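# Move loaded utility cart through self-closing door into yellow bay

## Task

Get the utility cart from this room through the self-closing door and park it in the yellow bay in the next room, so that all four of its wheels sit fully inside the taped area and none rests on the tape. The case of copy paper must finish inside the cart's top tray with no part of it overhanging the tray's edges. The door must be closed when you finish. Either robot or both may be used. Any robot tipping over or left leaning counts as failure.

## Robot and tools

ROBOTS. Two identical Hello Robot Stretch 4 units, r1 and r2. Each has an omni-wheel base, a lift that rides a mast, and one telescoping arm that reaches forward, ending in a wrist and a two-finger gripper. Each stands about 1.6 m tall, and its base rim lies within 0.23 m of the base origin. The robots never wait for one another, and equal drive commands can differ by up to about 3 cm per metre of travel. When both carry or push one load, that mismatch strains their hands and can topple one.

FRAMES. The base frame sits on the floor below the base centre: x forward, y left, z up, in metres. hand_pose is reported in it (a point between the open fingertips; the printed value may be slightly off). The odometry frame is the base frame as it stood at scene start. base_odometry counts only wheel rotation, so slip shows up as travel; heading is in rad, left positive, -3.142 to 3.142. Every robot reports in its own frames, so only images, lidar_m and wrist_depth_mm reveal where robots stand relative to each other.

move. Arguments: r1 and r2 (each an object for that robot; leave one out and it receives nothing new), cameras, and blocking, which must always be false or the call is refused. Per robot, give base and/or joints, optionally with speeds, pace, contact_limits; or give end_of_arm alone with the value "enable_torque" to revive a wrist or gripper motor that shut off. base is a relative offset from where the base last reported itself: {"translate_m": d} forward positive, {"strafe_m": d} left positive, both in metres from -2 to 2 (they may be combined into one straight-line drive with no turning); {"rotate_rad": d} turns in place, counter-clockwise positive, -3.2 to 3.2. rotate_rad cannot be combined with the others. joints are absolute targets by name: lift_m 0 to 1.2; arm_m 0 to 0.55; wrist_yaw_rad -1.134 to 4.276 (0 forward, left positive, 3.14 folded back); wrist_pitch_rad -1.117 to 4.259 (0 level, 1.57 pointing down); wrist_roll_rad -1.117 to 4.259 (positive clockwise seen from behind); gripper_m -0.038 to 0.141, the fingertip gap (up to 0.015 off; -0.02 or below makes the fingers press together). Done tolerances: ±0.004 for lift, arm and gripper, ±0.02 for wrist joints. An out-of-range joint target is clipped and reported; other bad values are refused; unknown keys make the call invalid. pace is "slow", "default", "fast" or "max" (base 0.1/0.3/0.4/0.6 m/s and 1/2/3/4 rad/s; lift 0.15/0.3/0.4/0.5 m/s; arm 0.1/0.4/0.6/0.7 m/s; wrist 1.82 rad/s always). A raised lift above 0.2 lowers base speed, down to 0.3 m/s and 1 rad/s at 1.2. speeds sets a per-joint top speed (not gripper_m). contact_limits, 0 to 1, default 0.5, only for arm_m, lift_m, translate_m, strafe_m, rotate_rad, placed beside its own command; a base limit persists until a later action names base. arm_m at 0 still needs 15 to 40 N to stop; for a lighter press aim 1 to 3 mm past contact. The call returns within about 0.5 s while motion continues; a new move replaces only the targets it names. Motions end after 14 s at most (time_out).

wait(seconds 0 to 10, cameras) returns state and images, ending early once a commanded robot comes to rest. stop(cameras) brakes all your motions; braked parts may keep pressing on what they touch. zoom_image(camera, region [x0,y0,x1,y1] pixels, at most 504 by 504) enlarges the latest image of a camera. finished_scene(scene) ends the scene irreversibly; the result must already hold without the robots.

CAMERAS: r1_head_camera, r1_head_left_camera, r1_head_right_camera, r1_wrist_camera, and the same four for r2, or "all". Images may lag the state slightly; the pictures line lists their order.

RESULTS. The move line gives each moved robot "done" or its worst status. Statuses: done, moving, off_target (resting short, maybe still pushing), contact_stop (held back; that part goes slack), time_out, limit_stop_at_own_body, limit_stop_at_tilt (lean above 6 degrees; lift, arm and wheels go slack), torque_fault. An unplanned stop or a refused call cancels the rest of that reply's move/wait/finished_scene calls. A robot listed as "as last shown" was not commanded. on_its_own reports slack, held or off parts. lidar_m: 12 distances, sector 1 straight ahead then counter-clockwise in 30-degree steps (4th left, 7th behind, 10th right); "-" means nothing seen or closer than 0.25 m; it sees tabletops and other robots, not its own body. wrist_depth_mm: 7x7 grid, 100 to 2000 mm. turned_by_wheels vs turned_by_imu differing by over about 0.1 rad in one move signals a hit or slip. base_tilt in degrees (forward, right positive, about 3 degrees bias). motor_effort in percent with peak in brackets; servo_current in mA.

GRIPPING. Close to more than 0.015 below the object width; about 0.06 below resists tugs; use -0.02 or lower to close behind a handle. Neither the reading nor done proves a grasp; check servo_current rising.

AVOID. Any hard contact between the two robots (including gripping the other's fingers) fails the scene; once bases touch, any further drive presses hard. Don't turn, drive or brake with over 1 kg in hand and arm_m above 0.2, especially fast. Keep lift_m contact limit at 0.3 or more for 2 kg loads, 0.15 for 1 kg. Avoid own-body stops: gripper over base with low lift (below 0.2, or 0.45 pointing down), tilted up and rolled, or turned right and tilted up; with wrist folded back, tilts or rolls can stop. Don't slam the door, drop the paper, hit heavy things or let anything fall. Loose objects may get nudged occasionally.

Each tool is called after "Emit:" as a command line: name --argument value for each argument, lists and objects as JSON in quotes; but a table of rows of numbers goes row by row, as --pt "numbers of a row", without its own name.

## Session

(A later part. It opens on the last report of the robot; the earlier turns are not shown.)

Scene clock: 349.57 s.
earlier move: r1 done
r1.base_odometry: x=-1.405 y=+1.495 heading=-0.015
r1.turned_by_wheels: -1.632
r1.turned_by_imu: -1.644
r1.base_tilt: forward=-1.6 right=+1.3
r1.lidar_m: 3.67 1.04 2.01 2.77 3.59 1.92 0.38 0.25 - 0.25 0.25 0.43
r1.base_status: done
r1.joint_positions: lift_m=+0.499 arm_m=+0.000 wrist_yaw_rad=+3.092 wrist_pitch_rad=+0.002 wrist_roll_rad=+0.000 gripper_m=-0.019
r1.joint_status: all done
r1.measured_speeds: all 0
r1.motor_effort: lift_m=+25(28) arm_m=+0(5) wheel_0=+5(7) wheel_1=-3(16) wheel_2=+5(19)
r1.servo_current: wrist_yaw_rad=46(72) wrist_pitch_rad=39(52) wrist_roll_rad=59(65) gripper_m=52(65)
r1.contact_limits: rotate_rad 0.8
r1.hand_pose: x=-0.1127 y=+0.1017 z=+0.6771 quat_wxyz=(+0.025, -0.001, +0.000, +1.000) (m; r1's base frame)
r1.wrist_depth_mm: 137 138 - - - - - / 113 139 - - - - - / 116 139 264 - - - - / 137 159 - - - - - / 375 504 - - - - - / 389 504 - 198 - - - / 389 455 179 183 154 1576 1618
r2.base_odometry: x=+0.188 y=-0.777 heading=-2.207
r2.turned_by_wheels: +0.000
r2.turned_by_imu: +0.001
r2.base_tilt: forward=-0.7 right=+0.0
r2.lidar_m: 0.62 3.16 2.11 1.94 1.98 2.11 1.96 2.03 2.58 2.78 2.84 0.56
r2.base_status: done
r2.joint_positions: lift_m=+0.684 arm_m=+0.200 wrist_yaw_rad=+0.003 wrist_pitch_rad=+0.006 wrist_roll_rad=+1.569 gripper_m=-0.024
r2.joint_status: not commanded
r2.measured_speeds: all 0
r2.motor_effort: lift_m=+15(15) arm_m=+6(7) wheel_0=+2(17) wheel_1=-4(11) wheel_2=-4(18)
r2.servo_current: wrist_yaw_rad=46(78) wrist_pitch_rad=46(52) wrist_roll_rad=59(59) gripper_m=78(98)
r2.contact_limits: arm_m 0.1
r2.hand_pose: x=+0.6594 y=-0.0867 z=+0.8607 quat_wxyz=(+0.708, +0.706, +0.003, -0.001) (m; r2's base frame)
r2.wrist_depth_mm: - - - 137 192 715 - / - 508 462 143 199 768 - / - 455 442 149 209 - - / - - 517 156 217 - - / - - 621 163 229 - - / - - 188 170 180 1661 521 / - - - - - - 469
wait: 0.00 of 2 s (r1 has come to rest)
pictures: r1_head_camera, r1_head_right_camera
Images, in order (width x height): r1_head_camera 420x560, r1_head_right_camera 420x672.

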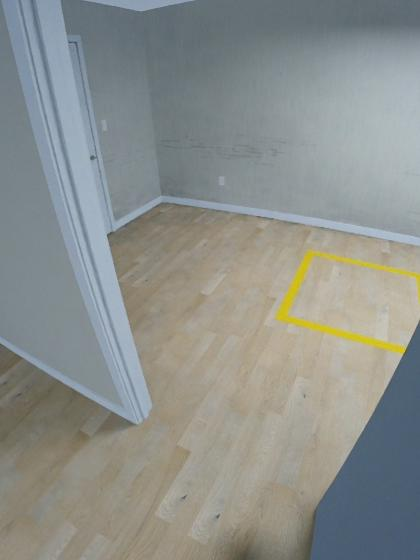

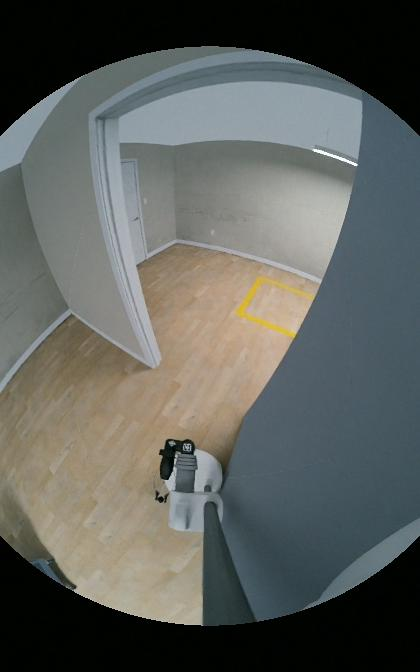

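Emit:
move --blocking false --r1 '{"joints":{"wrist_yaw_rad":0.0,"arm_m":0.35}}' --cameras '[]'

Emit:
wait --seconds 2.5 --cameras '["r1_head_camera","r1_head_right_camera"]'

Scene clock: 358.00 s.
move: r1 moving
r1.base_odometry: x=-1.405 y=+1.495 heading=-0.015
r1.turned_by_wheels: +0.000
r1.turned_by_imu: -0.001
r1.base_tilt: forward=-1.6 right=+1.3
r1.lidar_m: 3.68 1.05 1.97 2.77 3.58 1.94 0.39 0.25 - 0.25 0.25 0.45
r1.base_status: not commanded
r1.joint_positions: lift_m=+0.499 arm_m=+0.051 wrist_yaw_rad=+2.503 wrist_pitch_rad=+0.002 wrist_roll_rad=+0.000 gripper_m=-0.019
r1.joint_status: arm_m moving; wrist_yaw_rad moving
r1.measured_speeds: translate_m=+0.000 strafe_m=+0.000 rotate_rad=+0.000 lift_m=+0.000 arm_m=+0.195 wrist_yaw_rad=-1.821 wrist_pitch_rad=+0.000 wrist_roll_rad=+0.000
r1.motor_effort: lift_m=+25(25) arm_m=+4(8) wheel_0=+6(6) wheel_1=-3(3) wheel_2=+5(5)
r1.servo_current: wrist_yaw_rad=72(130) wrist_pitch_rad=46(52) wrist_roll_rad=39(59) gripper_m=52(59)
r1.contact_limits: rotate_rad 0.8
r1.hand_pose: x=+0.0420 y=+0.2421 z=+0.6771 quat_wxyz=(+0.314, -0.001, +0.000, +0.949) (m; r1's base frame)
r1.wrist_depth_mm: - - - - - - - / - - - - - - - / - - - - - - - / - - - - - - - / - - - - - - - / - - - 199 - - - / 1661 1618 179 183 153 1537 1618
r2: as last shown
r2.base_tilt: forward=-0.7 right=+0.1
r2.lidar_m: 0.61 3.11 2.12 1.93 1.97 2.12 1.96 2.02 2.62 2.77 2.84 0.59
r2.motor_effort: lift_m=+15(15) arm_m=+6(6) wheel_0=+1(2) wheel_1=-4(4) wheel_2=-4(4)
r2.servo_current: wrist_yaw_rad=46(59) wrist_pitch_rad=46(52) wrist_roll_rad=46(52) gripper_m=78(91)
r2.contact_limits: arm_m 0.1
r2.wrist_depth_mm: - - - 138 191 715 - / - 508 466 143 200 768 - / - 452 439 149 208 - - / - - 517 156 219 - - / - - 615 163 228 - - / - - 187 170 179 1708 517 / - - - - - - 473
pictures: none
No camera images: "cameras" was empty.

Scene clock: 359.83 s.
earlier move: r1 done
r1.base_odometry: x=-1.405 y=+1.495 heading=-0.015
r1.turned_by_wheels: +0.000
r1.turned_by_imu: +0.000
r1.base_tilt: forward=-1.6 right=+1.3
r1.lidar_m: 3.66 1.06 2.00 2.74 3.58 1.94 0.40 0.25 - 0.25 0.25 0.45
r1.base_status: not commanded
r1.joint_positions: lift_m=+0.499 arm_m=+0.350 wrist_yaw_rad=+0.003 wrist_pitch_rad=+0.002 wrist_roll_rad=+0.000 gripper_m=-0.019
r1.joint_status: all done
r1.measured_speeds: all 0
r1.motor_effort: lift_m=+25(25) arm_m=+5(9) wheel_0=+5(6) wheel_1=-3(3) wheel_2=+5(5)
r1.servo_current: wrist_yaw_rad=46(130) wrist_pitch_rad=39(52) wrist_roll_rad=59(59) gripper_m=52(59)
r1.contact_limits: rotate_rad 0.8
r1.hand_pose: x=+0.8094 y=-0.0866 z=+0.6771 quat_wxyz=(+1.000, +0.000, +0.001, +0.001) (m; r1's base frame)
r1.wrist_depth_mm: - - - - - - - / - - - - - - - / - - - - - - - / - - - - - - - / - - - - - - - / - - - 199 - - - / 1661 1618 179 183 154 1576 1618
r2.base_odometry: x=+0.188 y=-0.777 heading=-2.207
r2.turned_by_wheels: +0.000
r2.turned_by_imu: +0.000
r2.base_tilt: forward=-0.6 right=+0.0
r2.lidar_m: 0.62 3.12 2.12 1.93 1.99 2.13 1.97 2.03 2.58 2.78 2.85 0.59
r2.base_status: not commanded
r2.joint_positions: lift_m=+0.684 arm_m=+0.200 wrist_yaw_rad=+0.003 wrist_pitch_rad=+0.006 wrist_roll_rad=+1.569 gripper_m=-0.024
r2.joint_status: not commanded
r2.measured_speeds: all 0
r2.motor_effort: lift_m=+15(15) arm_m=+6(6) wheel_0=+2(2) wheel_1=-3(4) wheel_2=-3(4)
r2.servo_current: wrist_yaw_rad=52(59) wrist_pitch_rad=39(52) wrist_roll_rad=46(59) gripper_m=85(91)
r2.contact_limits: arm_m 0.1
r2.hand_pose: x=+0.6594 y=-0.0867 z=+0.8607 quat_wxyz=(+0.708, +0.706, +0.003, -0.001) (m; r2's base frame)
r2.wrist_depth_mm: - - - 138 191 715 - / - 508 466 143 200 759 - / - 455 442 149 208 - - / - - 512 156 218 - - / - - 621 163 228 - - / - - 187 170 180 1708 517 / - - - - - - 469
wait: 1.83 of 2.5 s (r1 has come to rest)
pictures: r1_head_camera, r1_head_right_camera
Images, in order (width x height): r1_head_camera 420x560, r1_head_right_camera 420x672.

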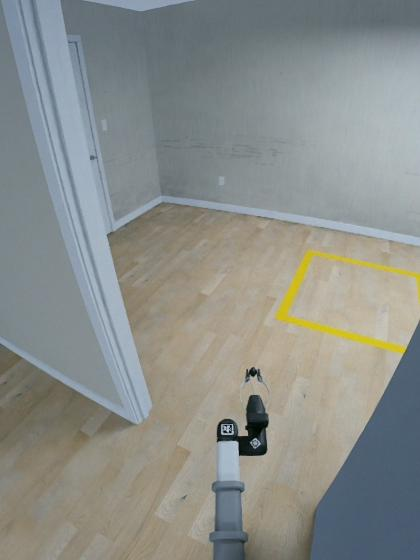

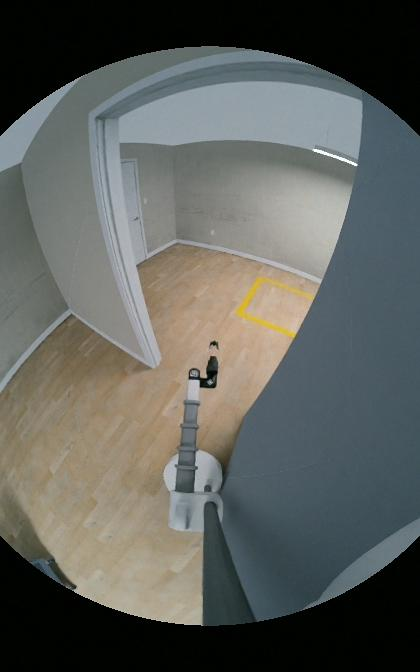

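Emit:
move --blocking false --r1 '{"base":{"rotate_rad":-0.35},"joints":{"arm_m":0.25}}' --cameras '[]'

Emit:
wait --seconds 1.5 --cameras '[]'

Emit:
move --blocking false --r1 '{"base":{"translate_m":-0.4,"strafe_m":-0.14},"contact_limits":{"translate_m":0.7}}' --cameras '[]'

Emit:
wait --seconds 3 --cameras '["r1_head_camera","r1_head_right_camera","r2_head_camera"]'

Scene clock: 405.60 s.
move: r1 moving
r1.base_odometry: x=-1.405 y=+1.495 heading=-0.254
r1.turned_by_wheels: -0.239
r1.turned_by_imu: -0.241
r1.base_tilt: forward=-1.6 right=+1.3
r1.lidar_m: 3.58 1.05 1.17 2.68 3.06 1.92 - 0.26 0.25 - 0.25 0.29
r1.base_status: rotate_rad moving
r1.joint_positions: lift_m=+0.499 arm_m=+0.299 wrist_yaw_rad=+0.003 wrist_pitch_rad=+0.002 wrist_roll_rad=+0.000 gripper_m=-0.019
r1.joint_status: arm_m moving
r1.measured_speeds: translate_m=+0.000 strafe_m=+0.001 rotate_rad=-0.709 lift_m=+0.000 arm_m=-0.195 wrist_yaw_rad=+0.000 wrist_pitch_rad=+0.000 wrist_roll_rad=+0.000
r1.motor_effort: lift_m=+25(25) arm_m=-8(8) wheel_0=+5(11) wheel_1=-2(4) wheel_2=+4(12)
r1.servo_current: wrist_yaw_rad=65(65) wrist_pitch_rad=39(46) wrist_roll_rad=46(59) gripper_m=59(59)
r1.hand_pose: x=+0.7590 y=-0.0866 z=+0.6771 quat_wxyz=(+1.000, +0.000, +0.001, +0.001) (m; r1's base frame)
r1.wrist_depth_mm: - - - - - - - / - - - - - - - / - - - - - - - / - - - - - - - / - - - - - - - / - - - 198 - - - / 1618 1576 179 179 154 1576 1618
r2: as last shown
r2.turned_by_imu: +0.001
r2.base_tilt: forward=-0.7 right=+0.1
r2.lidar_m: 0.62 3.10 2.08 1.92 1.97 2.12 1.97 2.03 2.61 2.77 2.84 0.56
r2.servo_current: wrist_yaw_rad=39(52) wrist_pitch_rad=46(52) wrist_roll_rad=39(59) gripper_m=85(91)
r2.contact_limits: arm_m 0.1
r2.wrist_depth_mm: - - - 137 191 732 - / - 508 466 143 200 768 - / - 449 442 149 209 - - / - - 517 156 218 - - / - - 615 164 229 - - / - - 188 171 180 1756 517 / - - - - - - 473
pictures: none
No camera images: "cameras" was empty.

Scene clock: 406.37 s.
earlier move: r1 done
r1.base_odometry: x=-1.405 y=+1.496 heading=-0.364
r1.turned_by_wheels: -0.110
r1.turned_by_imu: -0.111
r1.base_tilt: forward=-1.6 right=+1.3
r1.lidar_m: 3.58 1.06 1.05 2.68 2.90 1.93 1.97 0.29 0.25 - 0.25 0.26
r1.base_status: done
r1.joint_positions: lift_m=+0.500 arm_m=+0.250 wrist_yaw_rad=+0.002 wrist_pitch_rad=+0.002 wrist_roll_rad=+0.000 gripper_m=-0.019
r1.joint_status: all done
r1.measured_speeds: all 0
r1.motor_effort: lift_m=+25(25) arm_m=-5(8) wheel_0=+9(11) wheel_1=-4(5) wheel_2=+5(12)
r1.servo_current: wrist_yaw_rad=59(72) wrist_pitch_rad=46(46) wrist_roll_rad=72(72) gripper_m=52(59)
r1.hand_pose: x=+0.7096 y=-0.0868 z=+0.6771 quat_wxyz=(+1.000, +0.000, +0.001, +0.001) (m; r1's base frame)
r1.wrist_depth_mm: - - - - - - - / - - - - - - - / - - - - - - - / - - - - - - 157 / - - - - - - 157 / - - - 198 - - - / 1618 1618 179 183 154 272 -
r2.base_odometry: x=+0.188 y=-0.777 heading=-2.207
r2.turned_by_wheels: +0.000
r2.turned_by_imu: +0.000
r2.base_tilt: forward=-0.7 right=+0.1
r2.lidar_m: 0.64 3.10 2.13 1.95 1.99 2.15 1.98 2.01 2.58 2.78 2.83 0.59
r2.base_status: not commanded
r2.joint_positions: lift_m=+0.684 arm_m=+0.200 wrist_yaw_rad=+0.003 wrist_pitch_rad=+0.006 wrist_roll_rad=+1.569 gripper_m=-0.024
r2.joint_status: not commanded
r2.measured_speeds: all 0
r2.motor_effort: lift_m=+15(15) arm_m=+6(6) wheel_0=+1(2) wheel_1=-3(4) wheel_2=-4(4)
r2.servo_current: wrist_yaw_rad=46(52) wrist_pitch_rad=52(52) wrist_roll_rad=52(59) gripper_m=85(91)
r2.contact_limits: arm_m 0.1
r2.hand_pose: x=+0.6594 y=-0.0867 z=+0.8607 quat_wxyz=(+0.708, +0.706, +0.003, -0.001) (m; r2's base frame)
r2.wrist_depth_mm: - - - 138 191 723 - / - 504 466 143 200 759 - / - 449 442 149 208 - - / - - 512 156 218 - - / - - 615 163 229 - - / - - 189 170 180 1708 521 / - - - - - - 473
wait: 0.77 of 1.5 s (r1 has come to rest)
pictures: none
No camera images: "cameras" was empty.

Scene clock: 406.87 s.
move: r1 moving
r1.base_odometry: x=-1.438 y=+1.496 heading=-0.363
r1.turned_by_wheels: +0.001
r1.turned_by_imu: +0.000
r1.base_tilt: forward=-1.6 right=+1.2
r1.lidar_m: 3.59 1.10 1.09 2.71 2.95 1.92 1.96 0.29 0.25 - 0.25 0.27
r1.base_status: translate_m moving; strafe_m moving
r1.joint_positions: lift_m=+0.500 arm_m=+0.250 wrist_yaw_rad=+0.002 wrist_pitch_rad=+0.002 wrist_roll_rad=+0.000 gripper_m=-0.019
r1.joint_status: not commanded
r1.measured_speeds: translate_m=-0.122 strafe_m=-0.044 rotate_rad=+0.003 lift_m=+0.000 arm_m=+0.000 wrist_yaw_rad=+0.000 wrist_pitch_rad=+0.000 wrist_roll_rad=+0.000
r1.motor_effort: lift_m=+25(25) arm_m=-5(5) wheel_0=+3(8) wheel_1=-11(13) wheel_2=+14(14)
r1.servo_current: wrist_yaw_rad=65(65) wrist_pitch_rad=46(52) wrist_roll_rad=39(52) gripper_m=52(59)
r1.contact_limits: translate_m 0.7
r1.hand_pose: x=+0.7096 y=-0.0868 z=+0.6771 quat_wxyz=(+1.000, +0.000, +0.001, +0.001) (m; r1's base frame)
r1.wrist_depth_mm: - - - - - - - / - - - - - - - / - - - - - - - / - - - - - - - / - - - - - - 158 / - - - 198 - - - / 1618 1576 179 183 154 167 -
r2: as last shown
r2.base_tilt: forward=-0.6 right=+0.1
r2.lidar_m: 0.61 3.11 2.11 1.92 2.00 2.13 1.98 2.01 2.59 2.78 2.85 0.59
r2.motor_effort: lift_m=+15(15) arm_m=+6(6) wheel_0=+2(2) wheel_1=-3(4) wheel_2=-3(4)
r2.servo_current: wrist_yaw_rad=46(59) wrist_pitch_rad=46(52) wrist_roll_rad=46(52) gripper_m=91(91)
r2.contact_limits: arm_m 0.1
r2.wrist_depth_mm: - - - 137 191 723 - / - 508 466 143 199 759 - / - 452 442 149 208 - - / - - 512 156 218 - - / - - 615 163 229 - - / - - 187 170 179 1708 517 / - - - - - - 473
pictures: none
No camera images: "cameras" was empty.

Scene clock: 409.03 s.
earlier move: r1 contact_stop
r1.base_odometry: x=-1.741 y=+1.572 heading=-0.296
r1.turned_by_wheels: +0.067
r1.turned_by_imu: +0.077
r1.base_tilt: forward=-1.6 right=+1.3
r1.lidar_m: 0.85 1.34 1.75 2.74 3.08 1.65 - 2.48 - - 0.25 0.28
r1.base_status: translate_m contact_stop (by the wheels' count: -0.340 of -0.400); strafe_m contact_stop (by the wheels' count: -0.041 of -0.140)
r1.joint_positions: lift_m=+0.500 arm_m=+0.250 wrist_yaw_rad=+0.002 wrist_pitch_rad=+0.002 wrist_roll_rad=+0.000 gripper_m=-0.019
r1.joint_status: not commanded
r1.measured_speeds: all 0
r1.on_its_own: the wheels are slack since a contact_stop
r1.motor_effort: lift_m=+23(25) arm_m=-4(5) wheel_0=+0(33) wheel_1=+0(33) wheel_2=+0(29)
r1.servo_current: wrist_yaw_rad=52(78) wrist_pitch_rad=33(52) wrist_roll_rad=46(65) gripper_m=52(59)
r1.contact_limits: translate_m 0.7
r1.hand_pose: x=+0.7095 y=-0.0869 z=+0.6773 quat_wxyz=(+1.000, +0.000, +0.001, +0.001) (m; r1's base frame)
r1.wrist_depth_mm: - - - - - 278 200 / - - - - - 279 202 / - - - - - 281 204 / - - - - - 282 203 / - - - - - 285 204 / - - - 199 404 282 203 / 1708 1576 179 165 154 244 202
r2.base_odometry: x=+0.188 y=-0.777 heading=-2.207
r2.turned_by_wheels: +0.000
r2.turned_by_imu: +0.000
r2.base_tilt: forward=-0.7 right=+0.1
r2.lidar_m: 0.59 3.16 2.12 1.92 1.97 2.14 1.97 2.03 2.59 2.77 2.84 0.59
r2.base_status: not commanded
r2.joint_positions: lift_m=+0.684 arm_m=+0.200 wrist_yaw_rad=+0.003 wrist_pitch_rad=+0.006 wrist_roll_rad=+1.569 gripper_m=-0.024
r2.joint_status: not commanded
r2.measured_speeds: all 0
r2.motor_effort: lift_m=+15(15) arm_m=+6(6) wheel_0=+2(2) wheel_1=-3(4) wheel_2=-4(4)
r2.servo_current: wrist_yaw_rad=52(59) wrist_pitch_rad=46(52) wrist_roll_rad=46(59) gripper_m=85(91)
r2.contact_limits: arm_m 0.1
r2.hand_pose: x=+0.6594 y=-0.0867 z=+0.8607 quat_wxyz=(+0.708, +0.706, +0.003, -0.001) (m; r2's base frame)
r2.wrist_depth_mm: - - - 137 191 723 - / - 508 459 143 200 759 - / - 452 442 149 208 - - / - - 517 156 218 - - / - - 615 163 228 - - / - - 187 170 179 1708 517 / - - - - - - 469
wait: 2.17 of 3 s (r1 has come to rest)
pictures: r1_head_camera, r1_head_right_camera, r2_head_camera
Images, in order (width x height): r1_head_camera 420x560, r1_head_right_camera 420x672, r2_head_camera 420x560.

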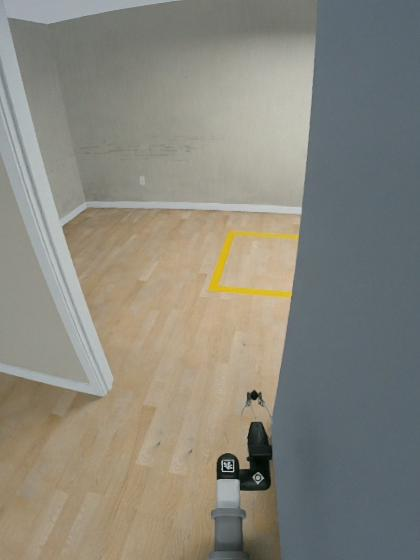

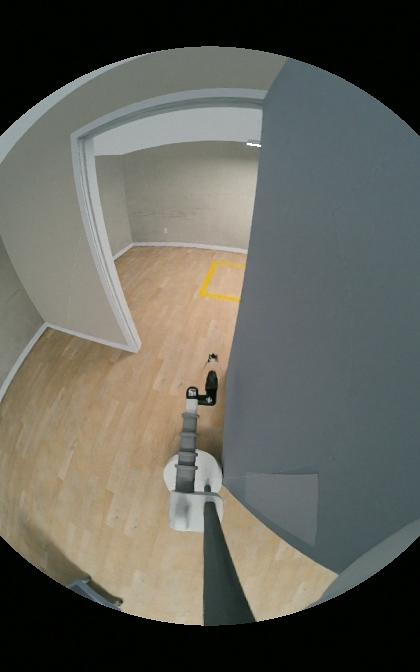

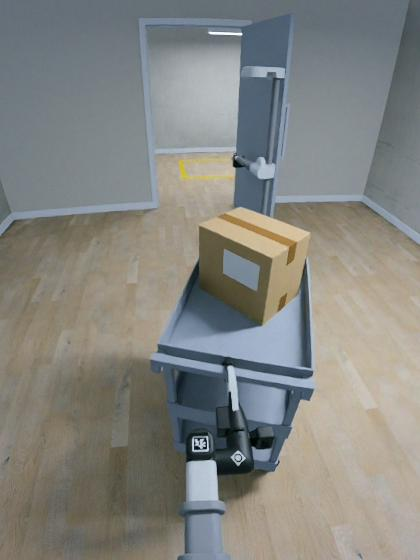

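Emit:
move --blocking false --r1 '{"base":{"strafe_m":-0.02},"contact_limits":{"strafe_m":0.8}}' --r2 '{"base":{"rotate_rad":0.1},"pace":"slow","contact_limits":{"rotate_rad":0.7}}' --cameras '[]'

Emit:
wait --seconds 1 --cameras '[]'

Emit:
move --blocking false --r2 '{"base":{"strafe_m":-0.22,"translate_m":0.1},"pace":"slow","contact_limits":{"translate_m":0.7}}' --cameras '[]'

Emit:
wait --seconds 4 --cameras '["r2_head_camera"]'

Scene clock: 436.23 s.
move: r1 moving; r2 moving
r1.base_odometry: x=-1.746 y=+1.554 heading=-0.296
r1.turned_by_wheels: +0.000
r1.turned_by_imu: -0.001
r1.base_tilt: forward=-1.6 right=+1.3
r1.lidar_m: 0.83 1.35 1.70 2.77 3.11 1.66 - 2.47 - - 0.25 0.27
r1.base_status: strafe_m moving
r1.joint_positions: lift_m=+0.500 arm_m=+0.250 wrist_yaw_rad=+0.002 wrist_pitch_rad=+0.002 wrist_roll_rad=+0.000 gripper_m=-0.019
r1.joint_status: not commanded
r1.measured_speeds: translate_m=+0.000 strafe_m=-0.012 rotate_rad=-0.002 lift_m=+0.000 arm_m=+0.000 wrist_yaw_rad=+0.000 wrist_pitch_rad=+0.000 wrist_roll_rad=+0.000
r1.motor_effort: lift_m=+22(23) arm_m=-4(4) wheel_0=+4(13) wheel_1=-3(15) wheel_2=-2(2)
r1.servo_current: wrist_yaw_rad=52(65) wrist_pitch_rad=46(46) wrist_roll_rad=39(59) gripper_m=52(59)
r1.contact_limits: strafe_m 0.8
r1.hand_pose: x=+0.7095 y=-0.0869 z=+0.6773 quat_wxyz=(+1.000, +0.000, +0.001, +0.001) (m; r1's base frame)
r1.wrist_depth_mm: - - - - - 244 178 / - - - - - 247 180 / - - - - - 248 181 / - - - - - 249 181 / - - - - - 250 181 / - - - 198 349 249 181 / 1708 1618 179 165 162 216 180
r2.base_odometry: x=+0.188 y=-0.777 heading=-2.116
r2.turned_by_wheels: +0.091
r2.turned_by_imu: +0.090
r2.base_tilt: forward=-0.6 right=+0.1
r2.lidar_m: 0.61 2.82 2.05 1.92 2.02 2.08 1.96 2.05 2.83 2.78 2.90 0.56
r2.base_status: rotate_rad moving
r2.joint_positions: lift_m=+0.684 arm_m=+0.200 wrist_yaw_rad=-0.003 wrist_pitch_rad=+0.006 wrist_roll_rad=+1.569 gripper_m=-0.024
r2.joint_status: not commanded
r2.measured_speeds: translate_m=-0.002 strafe_m=+0.001 rotate_rad=+0.151 lift_m=+0.000 arm_m=+0.000 wrist_yaw_rad=+0.049 wrist_pitch_rad=+0.000 wrist_roll_rad=+0.000
r2.motor_effort: lift_m=+15(15) arm_m=+6(7) wheel_0=-6(15) wheel_1=-6(9) wheel_2=-5(15)
r2.servo_current: wrist_yaw_rad=46(59) wrist_pitch_rad=46(52) wrist_roll_rad=59(59) gripper_m=85(91)
r2.contact_limits: arm_m 0.1; rotate_rad 0.7
r2.hand_pose: x=+0.6588 y=-0.0884 z=+0.8607 quat_wxyz=(+0.708, +0.706, +0.001, -0.003) (m; r2's base frame)
r2.wrist_depth_mm: - 439 439 115 172 - - / - 404 407 122 181 - - / - 508 469 131 194 - - / - - 580 141 208 - - / - - - 153 225 1808 - / - - 187 169 180 1576 484 / - - - - - 1921 1182
pictures: none
No camera images: "cameras" was empty.

Scene clock: 436.57 s.
earlier move: r1 done; r2 moving
r1.base_odometry: x=-1.746 y=+1.554 heading=-0.296
r1.turned_by_wheels: +0.000
r1.turned_by_imu: +0.000
r1.base_tilt: forward=-1.6 right=+1.3
r1.lidar_m: 0.81 1.35 1.74 2.79 3.08 1.64 - 2.46 - - 0.25 0.28
r1.base_status: done
r1.joint_positions: lift_m=+0.500 arm_m=+0.250 wrist_yaw_rad=+0.002 wrist_pitch_rad=+0.002 wrist_roll_rad=+0.000 gripper_m=-0.019
r1.joint_status: not commanded
r1.measured_speeds: all 0
r1.motor_effort: lift_m=+23(23) arm_m=-4(4) wheel_0=+3(13) wheel_1=-3(15) wheel_2=-1(2)
r1.servo_current: wrist_yaw_rad=52(65) wrist_pitch_rad=39(46) wrist_roll_rad=52(59) gripper_m=52(65)
r1.contact_limits: strafe_m 0.8
r1.hand_pose: x=+0.7095 y=-0.0869 z=+0.6773 quat_wxyz=(+1.000, +0.000, +0.001, +0.001) (m; r1's base frame)
r1.wrist_depth_mm: - - - - - 244 178 / - - - - - 248 179 / - - - - - 248 181 / - - - - - 268 181 / - - - - - 249 181 / - - - 198 351 249 181 / 1708 1618 179 166 162 215 180
r2.base_odometry: x=+0.188 y=-0.777 heading=-2.107
r2.turned_by_wheels: +0.009
r2.turned_by_imu: +0.009
r2.base_tilt: forward=-0.7 right=+0.1
r2.lidar_m: 0.63 2.80 2.05 1.93 2.03 2.07 1.98 2.07 2.84 2.78 2.90 0.56
r2.base_status: rotate_rad moving
r2.joint_positions: lift_m=+0.684 arm_m=+0.200 wrist_yaw_rad=+0.004 wrist_pitch_rad=+0.006 wrist_roll_rad=+1.569 gripper_m=-0.024
r2.joint_status: not commanded
r2.measured_speeds: translate_m=+0.000 strafe_m=+0.000 rotate_rad=-0.001 lift_m=+0.000 arm_m=+0.000 wrist_yaw_rad=-0.034 wrist_pitch_rad=+0.000 wrist_roll_rad=+0.000
r2.motor_effort: lift_m=+15(15) arm_m=+6(7) wheel_0=+1(15) wheel_1=-2(9) wheel_2=+0(15)
r2.servo_current: wrist_yaw_rad=59(59) wrist_pitch_rad=52(52) wrist_roll_rad=59(59) gripper_m=91(91)
r2.contact_limits: arm_m 0.1; rotate_rad 0.7
r2.hand_pose: x=+0.6595 y=-0.0863 z=+0.8607 quat_wxyz=(+0.708, +0.706, +0.004, -0.001) (m; r2's base frame)
r2.wrist_depth_mm: - 415 415 106 163 - - / - 394 397 117 175 - - / - - 480 125 189 - - / - - 615 136 206 - - / - - - 149 225 1708 - / - - 186 168 179 1576 488 / - - - - - - 1182
wait: 0.33 of 1 s (r1 has come to rest)
pictures: none
No camera images: "cameras" was empty.

Scene clock: 437.07 s.
earlier move: r2 done
move: r2 moving
r1: as last shown
r1.lidar_m: 0.79 1.36 1.76 2.78 3.08 1.61 - 2.47 - - 0.25 0.28
r1.motor_effort: lift_m=+23(23) arm_m=-4(4) wheel_0=+3(3) wheel_1=-3(4) wheel_2=-1(1)
r1.servo_current: wrist_yaw_rad=39(59) wrist_pitch_rad=39(52) wrist_roll_rad=39(59) gripper_m=52(59)
r1.contact_limits: strafe_m 0.8
r1.wrist_depth_mm: - - - - - 245 179 / - - - - - 248 179 / - - - - - 248 181 / - - - - - 268 181 / - - - - - 249 181 / - - - 198 351 248 181 / 1708 1618 179 165 162 216 180
r2.base_odometry: x=+0.176 y=-0.776 heading=-2.107
r2.turned_by_wheels: +0.000
r2.turned_by_imu: +0.000
r2.base_tilt: forward=-0.7 right=+0.1
r2.lidar_m: 0.63 2.80 2.07 1.94 2.05 2.07 2.00 2.08 2.86 2.76 2.89 0.55
r2.base_status: translate_m moving; strafe_m moving
r2.joint_positions: lift_m=+0.684 arm_m=+0.200 wrist_yaw_rad=+0.002 wrist_pitch_rad=+0.006 wrist_roll_rad=+1.569 gripper_m=-0.024
r2.joint_status: not commanded
r2.measured_speeds: translate_m=+0.020 strafe_m=-0.044 rotate_rad=+0.002 lift_m=+0.000 arm_m=+0.000 wrist_yaw_rad=+0.000 wrist_pitch_rad=+0.000 wrist_roll_rad=+0.000
r2.motor_effort: lift_m=+15(15) arm_m=+6(7) wheel_0=+10(10) wheel_1=-6(7) wheel_2=-8(11)
r2.servo_current: wrist_yaw_rad=46(65) wrist_pitch_rad=39(52) wrist_roll_rad=52(59) gripper_m=85(91)
r2.contact_limits: arm_m 0.1; translate_m 0.7
r2.hand_pose: x=+0.6593 y=-0.0870 z=+0.8607 quat_wxyz=(+0.708, +0.706, +0.003, -0.002) (m; r2's base frame)
r2.wrist_depth_mm: - 421 418 107 163 - - / - 394 392 118 175 - - / - - 473 125 189 - - / - - 597 136 206 - - / - - - 148 224 1708 - / - - 186 167 180 1576 484 / - - - - - - 1182
pictures: none
No camera images: "cameras" was empty.

Scene clock: 440.27 s.
earlier move: r2 done
r1.base_odometry: x=-1.746 y=+1.554 heading=-0.296
r1.turned_by_wheels: +0.000
r1.turned_by_imu: +0.000
r1.base_tilt: forward=-1.6 right=+1.3
r1.lidar_m: 0.80 1.32 1.75 2.77 3.11 1.50 - 2.46 - - 0.25 0.25
r1.base_status: not commanded
r1.joint_positions: lift_m=+0.500 arm_m=+0.250 wrist_yaw_rad=+0.002 wrist_pitch_rad=+0.002 wrist_roll_rad=+0.000 gripper_m=-0.019
r1.joint_status: not commanded
r1.measured_speeds: all 0
r1.motor_effort: lift_m=+23(23) arm_m=-4(4) wheel_0=+3(4) wheel_1=-3(4) wheel_2=-1(1)
r1.servo_current: wrist_yaw_rad=46(65) wrist_pitch_rad=46(52) wrist_roll_rad=46(65) gripper_m=52(59)
r1.contact_limits: strafe_m 0.8
r1.hand_pose: x=+0.7095 y=-0.0869 z=+0.6773 quat_wxyz=(+1.000, +0.000, +0.001, +0.001) (m; r1's base frame)
r1.wrist_depth_mm: - - - - - 242 178 / - - - - - 247 180 / - - - - - 248 180 / - - - - - 268 181 / - - - - - 249 182 / - - - 198 349 249 181 / 1708 1576 178 165 162 216 181
r2.base_odometry: x=-0.052 y=-0.751 heading=-2.107
r2.turned_by_wheels: +0.000
r2.turned_by_imu: +0.002
r2.base_tilt: forward=-0.7 right=+0.1
r2.lidar_m: 0.63 3.09 2.25 2.15 2.23 2.16 2.07 2.18 2.67 2.56 2.69 0.59
r2.base_status: done
r2.joint_positions: lift_m=+0.684 arm_m=+0.200 wrist_yaw_rad=+0.004 wrist_pitch_rad=+0.006 wrist_roll_rad=+1.569 gripper_m=-0.024
r2.joint_status: not commanded
r2.measured_speeds: all 0
r2.motor_effort: lift_m=+15(15) arm_m=+6(7) wheel_0=+6(17) wheel_1=-4(7) wheel_2=-3(11)
r2.servo_current: wrist_yaw_rad=46(65) wrist_pitch_rad=46(52) wrist_roll_rad=52(59) gripper_m=91(91)
r2.contact_limits: arm_m 0.1; translate_m 0.7
r2.hand_pose: x=+0.6595 y=-0.0861 z=+0.8607 quat_wxyz=(+0.708, +0.706, +0.004, -0.001) (m; r2's base frame)
r2.wrist_depth_mm: - - 564 135 189 - - / - 500 455 141 198 759 - / - 452 445 147 208 - - / - - 512 154 216 - - / - - 621 163 228 - - / - - 186 172 179 1708 512 / - - - - - 1708 473
wait: 3.20 of 4 s (r2 has come to rest)
pictures: r2_head_camera
Images, in order (width x height): r2_head_camera 420x560.

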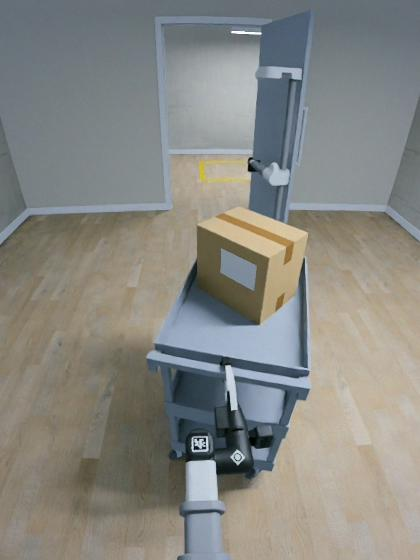

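Emit:
move --blocking false --r2 '{"base":{"strafe_m":-0.35,"translate_m":0.3},"pace":"default","contact_limits":{"translate_m":0.7}}' --cameras '[]'

Emit:
wait --seconds 4 --cameras '["r2_head_camera"]'

Scene clock: 495.10 s.
move: r2 moving
r1: as last shown
r1.turned_by_imu: -0.004
r1.lidar_m: 0.80 1.36 1.75 2.78 3.10 1.48 - 2.47 - - 0.25 0.26
r1.servo_current: wrist_yaw_rad=46(65) wrist_pitch_rad=46(46) wrist_roll_rad=65(65) gripper_m=52(59)
r1.contact_limits: strafe_m 0.8
r1.wrist_depth_mm: - - - - - 243 178 / - - - - - 248 180 / - - - - - 248 181 / - - - - - 267 181 / - - - - - 250 181 / - - - 198 351 249 181 / 1618 1576 179 166 162 216 181
r2.base_odometry: x=-0.083 y=-0.756 heading=-2.107
r2.turned_by_wheels: +0.000
r2.turned_by_imu: +0.008
r2.base_tilt: forward=-0.7 right=+0.1
r2.lidar_m: 0.63 3.12 2.29 2.18 2.24 2.18 2.10 2.21 2.63 2.53 2.65 0.60
r2.base_status: translate_m moving; strafe_m moving
r2.joint_positions: lift_m=+0.684 arm_m=+0.200 wrist_yaw_rad=+0.003 wrist_pitch_rad=+0.006 wrist_roll_rad=+1.569 gripper_m=-0.024
r2.joint_status: not commanded
r2.measured_speeds: translate_m=+0.080 strafe_m=-0.093 rotate_rad=+0.002 lift_m=+0.000 arm_m=+0.000 wrist_yaw_rad=-0.008 wrist_pitch_rad=+0.000 wrist_roll_rad=+0.000
r2.motor_effort: lift_m=+15(15) arm_m=+6(6) wheel_0=+13(16) wheel_1=-5(6) wheel_2=-12(13)
r2.servo_current: wrist_yaw_rad=39(59) wrist_pitch_rad=46(52) wrist_roll_rad=39(59) gripper_m=85(91)
r2.contact_limits: arm_m 0.1; translate_m 0.7
r2.hand_pose: x=+0.6594 y=-0.0865 z=+0.8607 quat_wxyz=(+0.708, +0.706, +0.003, -0.001) (m; r2's base frame)
r2.wrist_depth_mm: - - - 137 192 - - / - - 473 143 200 759 - / - 449 436 149 208 - - / - - 508 156 219 831 - / - - 609 163 229 - - / - - 188 171 180 1708 525 / - - - - - - 477
pictures: none
No camera images: "cameras" was empty.

Scene clock: 497.60 s.
earlier move: r2 done
r1.base_odometry: x=-1.746 y=+1.554 heading=-0.296
r1.turned_by_wheels: +0.000
r1.turned_by_imu: +0.000
r1.base_tilt: forward=-1.6 right=+1.3
r1.lidar_m: 0.81 1.36 1.75 2.79 3.11 1.13 1.14 2.48 - - 0.25 0.28
r1.base_status: not commanded
r1.joint_positions: lift_m=+0.500 arm_m=+0.250 wrist_yaw_rad=+0.002 wrist_pitch_rad=+0.002 wrist_roll_rad=+0.000 gripper_m=-0.019
r1.joint_status: not commanded
r1.measured_speeds: all 0
r1.motor_effort: lift_m=+22(23) arm_m=-4(4) wheel_0=+2(4) wheel_1=-3(4) wheel_2=-1(1)
r1.servo_current: wrist_yaw_rad=46(65) wrist_pitch_rad=39(52) wrist_roll_rad=33(65) gripper_m=52(59)
r1.contact_limits: strafe_m 0.8
r1.hand_pose: x=+0.7095 y=-0.0869 z=+0.6773 quat_wxyz=(+1.000, +0.000, +0.001, +0.001) (m; r1's base frame)
r1.wrist_depth_mm: - - - - - 245 177 / - - - - - 248 179 / - - - - - 248 181 / - - - - - 268 181 / - - - - - 249 181 / - - - 199 351 249 181 / 1708 1576 179 165 162 215 180
r2.base_odometry: x=-0.506 y=-0.830 heading=-2.108
r2.turned_by_wheels: +0.000
r2.turned_by_imu: +0.000
r2.base_tilt: forward=-0.7 right=+0.0
r2.lidar_m: 0.61 3.57 2.63 2.52 2.59 2.49 2.36 2.49 2.27 2.22 2.34 0.58
r2.base_status: done
r2.joint_positions: lift_m=+0.684 arm_m=+0.200 wrist_yaw_rad=+0.001 wrist_pitch_rad=+0.006 wrist_roll_rad=+1.569 gripper_m=-0.024
r2.joint_status: not commanded
r2.measured_speeds: all 0
r2.motor_effort: lift_m=+15(15) arm_m=+6(7) wheel_0=+1(17) wheel_1=-4(8) wheel_2=-6(15)
r2.servo_current: wrist_yaw_rad=52(59) wrist_pitch_rad=46(52) wrist_roll_rad=39(65) gripper_m=78(91)
r2.contact_limits: arm_m 0.1; translate_m 0.7
r2.hand_pose: x=+0.6592 y=-0.0873 z=+0.8607 quat_wxyz=(+0.708, +0.706, +0.002, -0.002) (m; r2's base frame)
r2.wrist_depth_mm: - - - 143 198 699 - / - - 500 148 205 768 - / - 445 436 153 213 - - / - - 500 158 220 831 - / - - 591 166 230 - - / - - 187 173 180 1708 - / - - - - - 1808 466
wait: 2.50 of 4 s (r2 has come to rest)
pictures: r2_head_camera
Images, in order (width x height): r2_head_camera 420x560.

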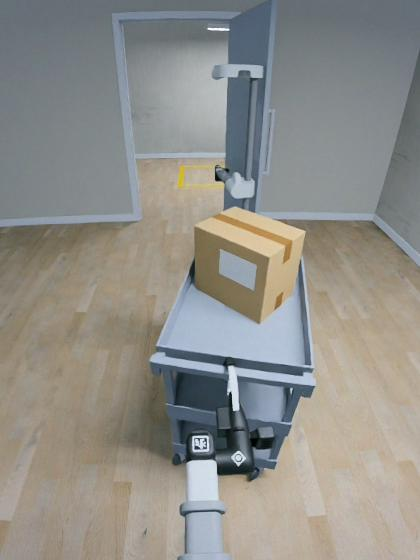

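Emit:
move --blocking false --r2 '{"base":{"strafe_m":0.5,"translate_m":0.3},"contact_limits":{"translate_m":0.7}}' --cameras '[]'

Emit:
wait --seconds 4 --cameras '["r2_head_camera","r1_head_left_camera"]'

Scene clock: 506.57 s.
move: r2 moving
r1: as last shown
r1.lidar_m: 0.81 1.34 1.72 2.79 3.10 1.13 1.13 2.45 - - 0.25 0.26
r1.motor_effort: lift_m=+23(23) arm_m=-4(4) wheel_0=+3(3) wheel_1=-3(4) wheel_2=-1(1)
r1.servo_current: wrist_yaw_rad=65(65) wrist_pitch_rad=39(52) wrist_roll_rad=39(52) gripper_m=52(52)
r1.contact_limits: strafe_m 0.8
r1.wrist_depth_mm: - - - - - 244 178 / - - - - - 246 179 / - - - - - 248 181 / - - - - - 268 181 / - - - - - 249 182 / - - - 198 351 248 180 / 1661 1576 179 165 162 215 180
r2.base_odometry: x=-0.491 y=-0.857 heading=-2.109
r2.turned_by_wheels: -0.001
r2.turned_by_imu: +0.000
r2.base_tilt: forward=-0.7 right=+0.1
r2.lidar_m: 0.61 3.55 2.61 2.48 2.60 2.50 2.41 2.51 2.32 2.23 2.32 0.59
r2.base_status: translate_m moving; strafe_m moving
r2.joint_positions: lift_m=+0.684 arm_m=+0.200 wrist_yaw_rad=-0.003 wrist_pitch_rad=+0.006 wrist_roll_rad=+1.569 gripper_m=-0.024
r2.joint_status: not commanded
r2.measured_speeds: translate_m=+0.063 strafe_m=+0.105 rotate_rad=+0.004 lift_m=+0.000 arm_m=+0.000 wrist_yaw_rad=-0.006 wrist_pitch_rad=+0.000 wrist_roll_rad=+0.000
r2.motor_effort: lift_m=+15(15) arm_m=+6(6) wheel_0=-13(13) wheel_1=+10(10) wheel_2=-13(14)
r2.servo_current: wrist_yaw_rad=39(52) wrist_pitch_rad=46(52) wrist_roll_rad=46(59) gripper_m=85(91)
r2.contact_limits: arm_m 0.1; translate_m 0.7
r2.hand_pose: x=+0.6589 y=-0.0884 z=+0.8607 quat_wxyz=(+0.708, +0.706, +0.001, -0.003) (m; r2's base frame)
r2.wrist_depth_mm: - - - 140 195 - - / - - 477 146 203 768 - / - 449 439 151 211 - - / - - 508 158 220 831 - / - - 609 166 229 - - / - - 186 173 180 1756 530 / - - - - - 1863 477
pictures: none
No camera images: "cameras" was empty.

Scene clock: 509.70 s.
earlier move: r2 done
r1.base_odometry: x=-1.746 y=+1.554 heading=-0.296
r1.turned_by_wheels: +0.000
r1.turned_by_imu: +0.000
r1.base_tilt: forward=-1.6 right=+1.3
r1.lidar_m: 0.80 1.34 1.77 2.78 3.08 1.01 1.25 2.47 - - 0.25 0.26
r1.base_status: not commanded
r1.joint_positions: lift_m=+0.500 arm_m=+0.250 wrist_yaw_rad=+0.002 wrist_pitch_rad=+0.002 wrist_roll_rad=+0.000 gripper_m=-0.019
r1.joint_status: not commanded
r1.measured_speeds: all 0
r1.motor_effort: lift_m=+22(23) arm_m=-4(4) wheel_0=+3(4) wheel_1=-3(4) wheel_2=-1(1)
r1.servo_current: wrist_yaw_rad=39(78) wrist_pitch_rad=39(59) wrist_roll_rad=59(65) gripper_m=52(59)
r1.contact_limits: strafe_m 0.8
r1.hand_pose: x=+0.7095 y=-0.0869 z=+0.6773 quat_wxyz=(+1.000, +0.000, +0.001, +0.001) (m; r1's base frame)
r1.wrist_depth_mm: - - - - - 245 178 / - - - - - 247 179 / - - - - - 249 181 / - - - - - 268 181 / - - - - - 250 182 / - - - 198 349 249 181 / 1708 1576 179 166 162 216 181
r2.base_odometry: x=-0.231 y=-1.343 heading=-2.109
r2.turned_by_wheels: +0.000
r2.turned_by_imu: -0.003
r2.base_tilt: forward=-0.7 right=+0.1
r2.lidar_m: 0.63 2.93 2.14 2.03 2.05 2.80 2.69 2.79 2.82 2.69 0.99 0.48
r2.base_status: done
r2.joint_positions: lift_m=+0.684 arm_m=+0.200 wrist_yaw_rad=-0.017 wrist_pitch_rad=+0.006 wrist_roll_rad=+1.569 gripper_m=-0.024
r2.joint_status: not commanded
r2.measured_speeds: all 0
r2.motor_effort: lift_m=+15(16) arm_m=+5(7) wheel_0=-7(17) wheel_1=+0(10) wheel_2=-7(15)
r2.servo_current: wrist_yaw_rad=85(124) wrist_pitch_rad=46(52) wrist_roll_rad=39(59) gripper_m=85(98)
r2.contact_limits: arm_m 0.1; translate_m 0.7
r2.hand_pose: x=+0.6577 y=-0.0923 z=+0.8607 quat_wxyz=(+0.708, +0.706, -0.004, -0.008) (m; r2's base frame)
r2.wrist_depth_mm: - - - - - - - / - - - - - - - / - - - - - - - / - - - - - - 477 / - - - - - 1618 455 / - - - - 173 394 399 / - - - - - 1756 1182
wait: 3.13 of 4 s (r2 has come to rest)
pictures: r1_head_left_camera, r2_head_camera
Images, in order (width x height): r1_head_left_camera 420x672, r2_head_camera 420x560.

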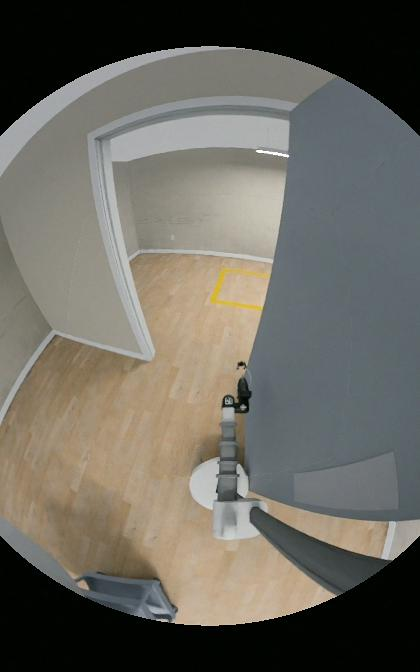

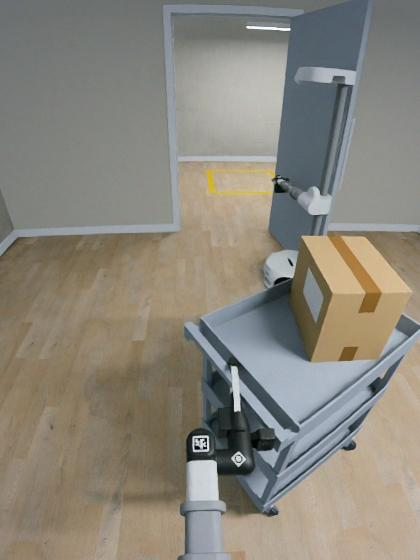

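Emit:
move --blocking false --r2 '{"base":{"translate_m":-1.2,"strafe_m":0.05},"contact_limits":{"translate_m":0.7}}' --cameras '[]'

Emit:
wait --seconds 6 --cameras '["r2_head_camera"]'

Scene clock: 521.23 s.
move: r2 moving
r1: as last shown
r1.turned_by_imu: -0.001
r1.base_tilt: forward=-1.5 right=+1.3
r1.lidar_m: 0.80 1.34 1.72 2.79 3.10 1.04 1.24 2.48 - - 0.25 0.26
r1.motor_effort: lift_m=+22(23) arm_m=-4(4) wheel_0=+2(3) wheel_1=-3(4) wheel_2=-1(1)
r1.servo_current: wrist_yaw_rad=46(72) wrist_pitch_rad=46(52) wrist_roll_rad=46(52) gripper_m=59(59)
r1.contact_limits: strafe_m 0.8
r1.wrist_depth_mm: - - - - - 245 178 / - - - - - 247 179 / - - - - - 248 181 / - - - - - 267 182 / - - - - - 250 181 / - - - 198 351 250 181 / 1661 1537 179 165 162 216 181
r2.base_odometry: x=-0.214 y=-1.318 heading=-2.110
r2.turned_by_wheels: -0.001
r2.turned_by_imu: +0.001
r2.base_tilt: forward=-0.6 right=+0.1
r2.lidar_m: 0.63 2.89 2.12 2.00 2.10 2.76 2.66 2.75 2.82 2.71 2.82 0.49
r2.base_status: translate_m moving; strafe_m moving
r2.joint_positions: lift_m=+0.684 arm_m=+0.200 wrist_yaw_rad=-0.010 wrist_pitch_rad=+0.006 wrist_roll_rad=+1.569 gripper_m=-0.024
r2.joint_status: not commanded
r2.measured_speeds: translate_m=-0.121 strafe_m=+0.003 rotate_rad=+0.002 lift_m=+0.000 arm_m=+0.000 wrist_yaw_rad=+0.051 wrist_pitch_rad=+0.000 wrist_roll_rad=+0.000
r2.motor_effort: lift_m=+15(16) arm_m=+4(5) wheel_0=-13(16) wheel_1=-11(11) wheel_2=+11(12)
r2.servo_current: wrist_yaw_rad=52(104) wrist_pitch_rad=52(52) wrist_roll_rad=46(59) gripper_m=78(91)
r2.contact_limits: arm_m 0.1; translate_m 0.7
r2.hand_pose: x=+0.6583 y=-0.0904 z=+0.8607 quat_wxyz=(+0.708, +0.706, -0.002, -0.006) (m; r2's base frame)
r2.wrist_depth_mm: - - - - - - - / - - - - - - - / - - - - - - - / - - - - - 1430 488 / - - - - - 1618 455 / - - 184 - 165 389 1118 / - - - - - 1863 1182
pictures: none
No camera images: "cameras" was empty.

Scene clock: 526.23 s.
earlier move: r2 done
r1.base_odometry: x=-1.746 y=+1.554 heading=-0.296
r1.turned_by_wheels: +0.000
r1.turned_by_imu: +0.000
r1.base_tilt: forward=-1.5 right=+1.2
r1.lidar_m: 0.79 1.35 1.74 2.80 3.11 2.47 - 2.49 - - 0.25 0.29
r1.base_status: not commanded
r1.joint_positions: lift_m=+0.500 arm_m=+0.250 wrist_yaw_rad=+0.002 wrist_pitch_rad=+0.002 wrist_roll_rad=+0.000 gripper_m=-0.019
r1.joint_status: not commanded
r1.measured_speeds: all 0
r1.motor_effort: lift_m=+22(23) arm_m=-4(4) wheel_0=+3(4) wheel_1=-3(4) wheel_2=-1(1)
r1.servo_current: wrist_yaw_rad=46(72) wrist_pitch_rad=39(52) wrist_roll_rad=52(72) gripper_m=52(65)
r1.contact_limits: strafe_m 0.8
r1.hand_pose: x=+0.7095 y=-0.0869 z=+0.6773 quat_wxyz=(+1.000, +0.000, +0.001, +0.001) (m; r1's base frame)
r1.wrist_depth_mm: - - - - - 244 178 / - - - - - 247 179 / - - - - - 248 181 / - - - - - 268 181 / - - - - - 250 182 / - - - 198 351 250 181 / 1661 1576 179 166 162 216 180
r2.base_odometry: x=+0.427 y=-0.339 heading=-2.108
r2.turned_by_wheels: +0.002
r2.turned_by_imu: +0.007
r2.base_tilt: forward=-0.7 right=+0.1
r2.lidar_m: 0.44 0.51 2.04 1.95 2.09 1.57 1.49 1.55 2.11 2.74 2.85 3.25
r2.base_status: done
r2.joint_positions: lift_m=+0.684 arm_m=+0.200 wrist_yaw_rad=+0.012 wrist_pitch_rad=+0.006 wrist_roll_rad=+1.569 gripper_m=-0.024
r2.joint_status: not commanded
r2.measured_speeds: all 0
r2.motor_effort: lift_m=+15(16) arm_m=+2(5) wheel_0=+2(16) wheel_1=-1(11) wheel_2=+7(17)
r2.servo_current: wrist_yaw_rad=72(104) wrist_pitch_rad=46(59) wrist_roll_rad=46(59) gripper_m=85(91)
r2.contact_limits: arm_m 0.1; translate_m 0.7
r2.hand_pose: x=+0.6603 y=-0.0840 z=+0.8607 quat_wxyz=(+0.708, +0.706, +0.006, +0.002) (m; r2's base frame)
r2.wrist_depth_mm: - - - - - 1708 1160 / - - - - - 1661 1182 / - - - 362 - 1708 1118 / - - - 310 387 1499 394 / - - - 193 274 1756 484 / - - 189 160 180 1661 525 / - - - - 202 - -
wait: 5.00 of 6 s (r2 has come to rest)
pictures: r2_head_camera
Images, in order (width x height): r2_head_camera 420x560.

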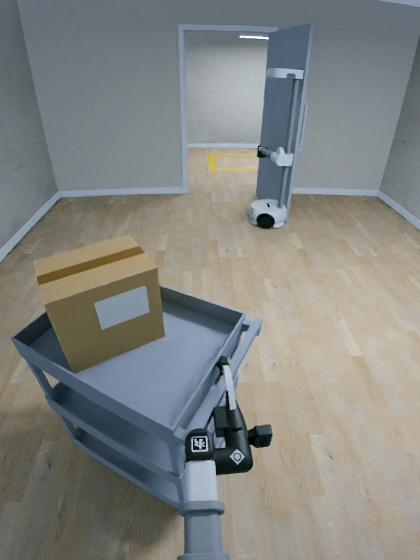

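Emit:
move --blocking false --r2 '{"base":{"translate_m":-0.33,"strafe_m":0.6},"pace":"slow","contact_limits":{"translate_m":0.7}}' --cameras '[]'

Emit:
wait --seconds 9 --cameras '["r2_head_camera"]'

Scene clock: 543.20 s.
move: r2 moving
r1: as last shown
r1.turned_by_imu: -0.001
r1.base_tilt: forward=-1.6 right=+1.3
r1.lidar_m: 0.80 1.34 1.74 2.78 3.10 2.45 - 2.46 - - 0.25 0.27
r1.motor_effort: lift_m=+23(23) arm_m=-4(4) wheel_0=+3(4) wheel_1=-3(4) wheel_2=-1(1)
r1.servo_current: wrist_yaw_rad=65(65) wrist_pitch_rad=39(46) wrist_roll_rad=52(59) gripper_m=52(59)
r1.contact_limits: strafe_m 0.8
r1.wrist_depth_mm: - - - - - 243 178 / - - - - - 247 179 / - - - - - 248 182 / - - - - - 267 181 / - - - - - 249 181 / - - - 199 351 248 181 / 1708 1618 179 165 161 216 180
r2.base_odometry: x=+0.439 y=-0.339 heading=-2.108
r2.turned_by_wheels: +0.000
r2.turned_by_imu: +0.003
r2.base_tilt: forward=-0.7 right=+0.1
r2.lidar_m: 0.44 0.53 2.04 1.93 2.06 1.56 1.47 1.56 2.14 2.78 2.92 0.82
r2.base_status: translate_m moving; strafe_m moving
r2.joint_positions: lift_m=+0.684 arm_m=+0.200 wrist_yaw_rad=+0.012 wrist_pitch_rad=+0.006 wrist_roll_rad=+1.569 gripper_m=-0.024
r2.joint_status: not commanded
r2.measured_speeds: translate_m=-0.024 strafe_m=+0.042 rotate_rad=-0.004 lift_m=+0.000 arm_m=+0.000 wrist_yaw_rad=-0.003 wrist_pitch_rad=+0.000 wrist_roll_rad=+0.000
r2.motor_effort: lift_m=+15(16) arm_m=-3(4) wheel_0=-6(6) wheel_1=+8(8) wheel_2=+7(12)
r2.servo_current: wrist_yaw_rad=65(91) wrist_pitch_rad=46(52) wrist_roll_rad=39(52) gripper_m=85(85)
r2.contact_limits: arm_m 0.1; translate_m 0.7
r2.hand_pose: x=+0.6603 y=-0.0840 z=+0.8607 quat_wxyz=(+0.708, +0.706, +0.006, +0.002) (m; r2's base frame)
r2.wrist_depth_mm: - - - - - 1661 1138 / - - - - - 1661 1182 / - - - 362 - 1661 1160 / - - - 252 387 1537 397 / - - - 192 274 1708 480 / - - 189 159 180 1708 - / - - - - 202 - -
pictures: none
No camera images: "cameras" was empty.

Scene clock: 550.83 s.
earlier move: r2 done
r1.base_odometry: x=-1.746 y=+1.554 heading=-0.296
r1.turned_by_wheels: +0.000
r1.turned_by_imu: +0.000
r1.base_tilt: forward=-1.6 right=+1.3
r1.lidar_m: 0.81 1.34 1.72 2.76 3.05 2.72 - 2.48 - - 0.25 0.26
r1.base_status: not commanded
r1.joint_positions: lift_m=+0.500 arm_m=+0.250 wrist_yaw_rad=+0.002 wrist_pitch_rad=+0.002 wrist_roll_rad=+0.000 gripper_m=-0.019
r1.joint_status: not commanded
r1.measured_speeds: all 0
r1.motor_effort: lift_m=+22(23) arm_m=-4(4) wheel_0=+4(4) wheel_1=-3(4) wheel_2=-1(1)
r1.servo_current: wrist_yaw_rad=39(72) wrist_pitch_rad=39(52) wrist_roll_rad=39(72) gripper_m=52(59)
r1.contact_limits: strafe_m 0.8
r1.hand_pose: x=+0.7095 y=-0.0869 z=+0.6773 quat_wxyz=(+1.000, +0.000, +0.001, +0.001) (m; r1's base frame)
r1.wrist_depth_mm: - - - - - 245 178 / - - - - - 247 180 / - - - - - 248 181 / - - - - - 268 181 / - - - - - 250 182 / - - - 199 353 249 181 / 1708 1537 178 165 162 215 180
r2.base_odometry: x=+1.111 y=-0.362 heading=-2.108
r2.turned_by_wheels: +0.000
r2.turned_by_imu: -0.003
r2.base_tilt: forward=-0.6 right=+0.1
r2.lidar_m: 0.52 0.75 1.41 1.37 1.46 1.22 1.15 1.22 1.65 3.36 3.52 0.66
r2.base_status: done
r2.joint_positions: lift_m=+0.684 arm_m=+0.200 wrist_yaw_rad=-0.003 wrist_pitch_rad=+0.006 wrist_roll_rad=+1.569 gripper_m=-0.024
r2.joint_status: not commanded
r2.measured_speeds: all 0
r2.motor_effort: lift_m=+15(16) arm_m=-3(4) wheel_0=-5(16) wheel_1=+4(9) wheel_2=+7(12)
r2.servo_current: wrist_yaw_rad=46(91) wrist_pitch_rad=39(59) wrist_roll_rad=52(59) gripper_m=85(91)
r2.contact_limits: arm_m 0.1; translate_m 0.7
r2.hand_pose: x=+0.6590 y=-0.0883 z=+0.8607 quat_wxyz=(+0.708, +0.706, +0.001, -0.003) (m; r2's base frame)
r2.wrist_depth_mm: - - - 268 317 1336 1060 / - - - 283 296 1499 430 / - - - 208 274 1661 488 / - - - 196 256 768 - / - - 488 185 241 842 - / - - 187 173 181 - - / - - 480 - 216 - -
wait: 7.63 of 9 s (r2 has come to rest)
pictures: r2_head_camera
Images, in order (width x height): r2_head_camera 420x560.

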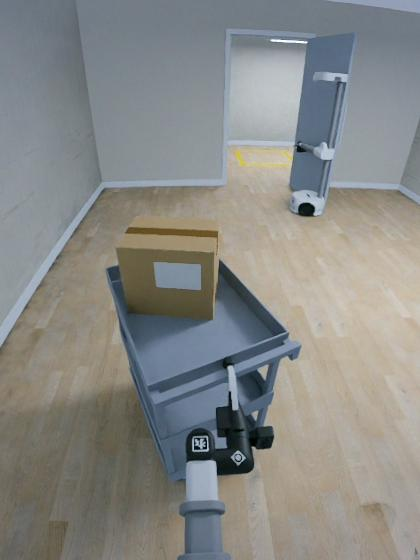

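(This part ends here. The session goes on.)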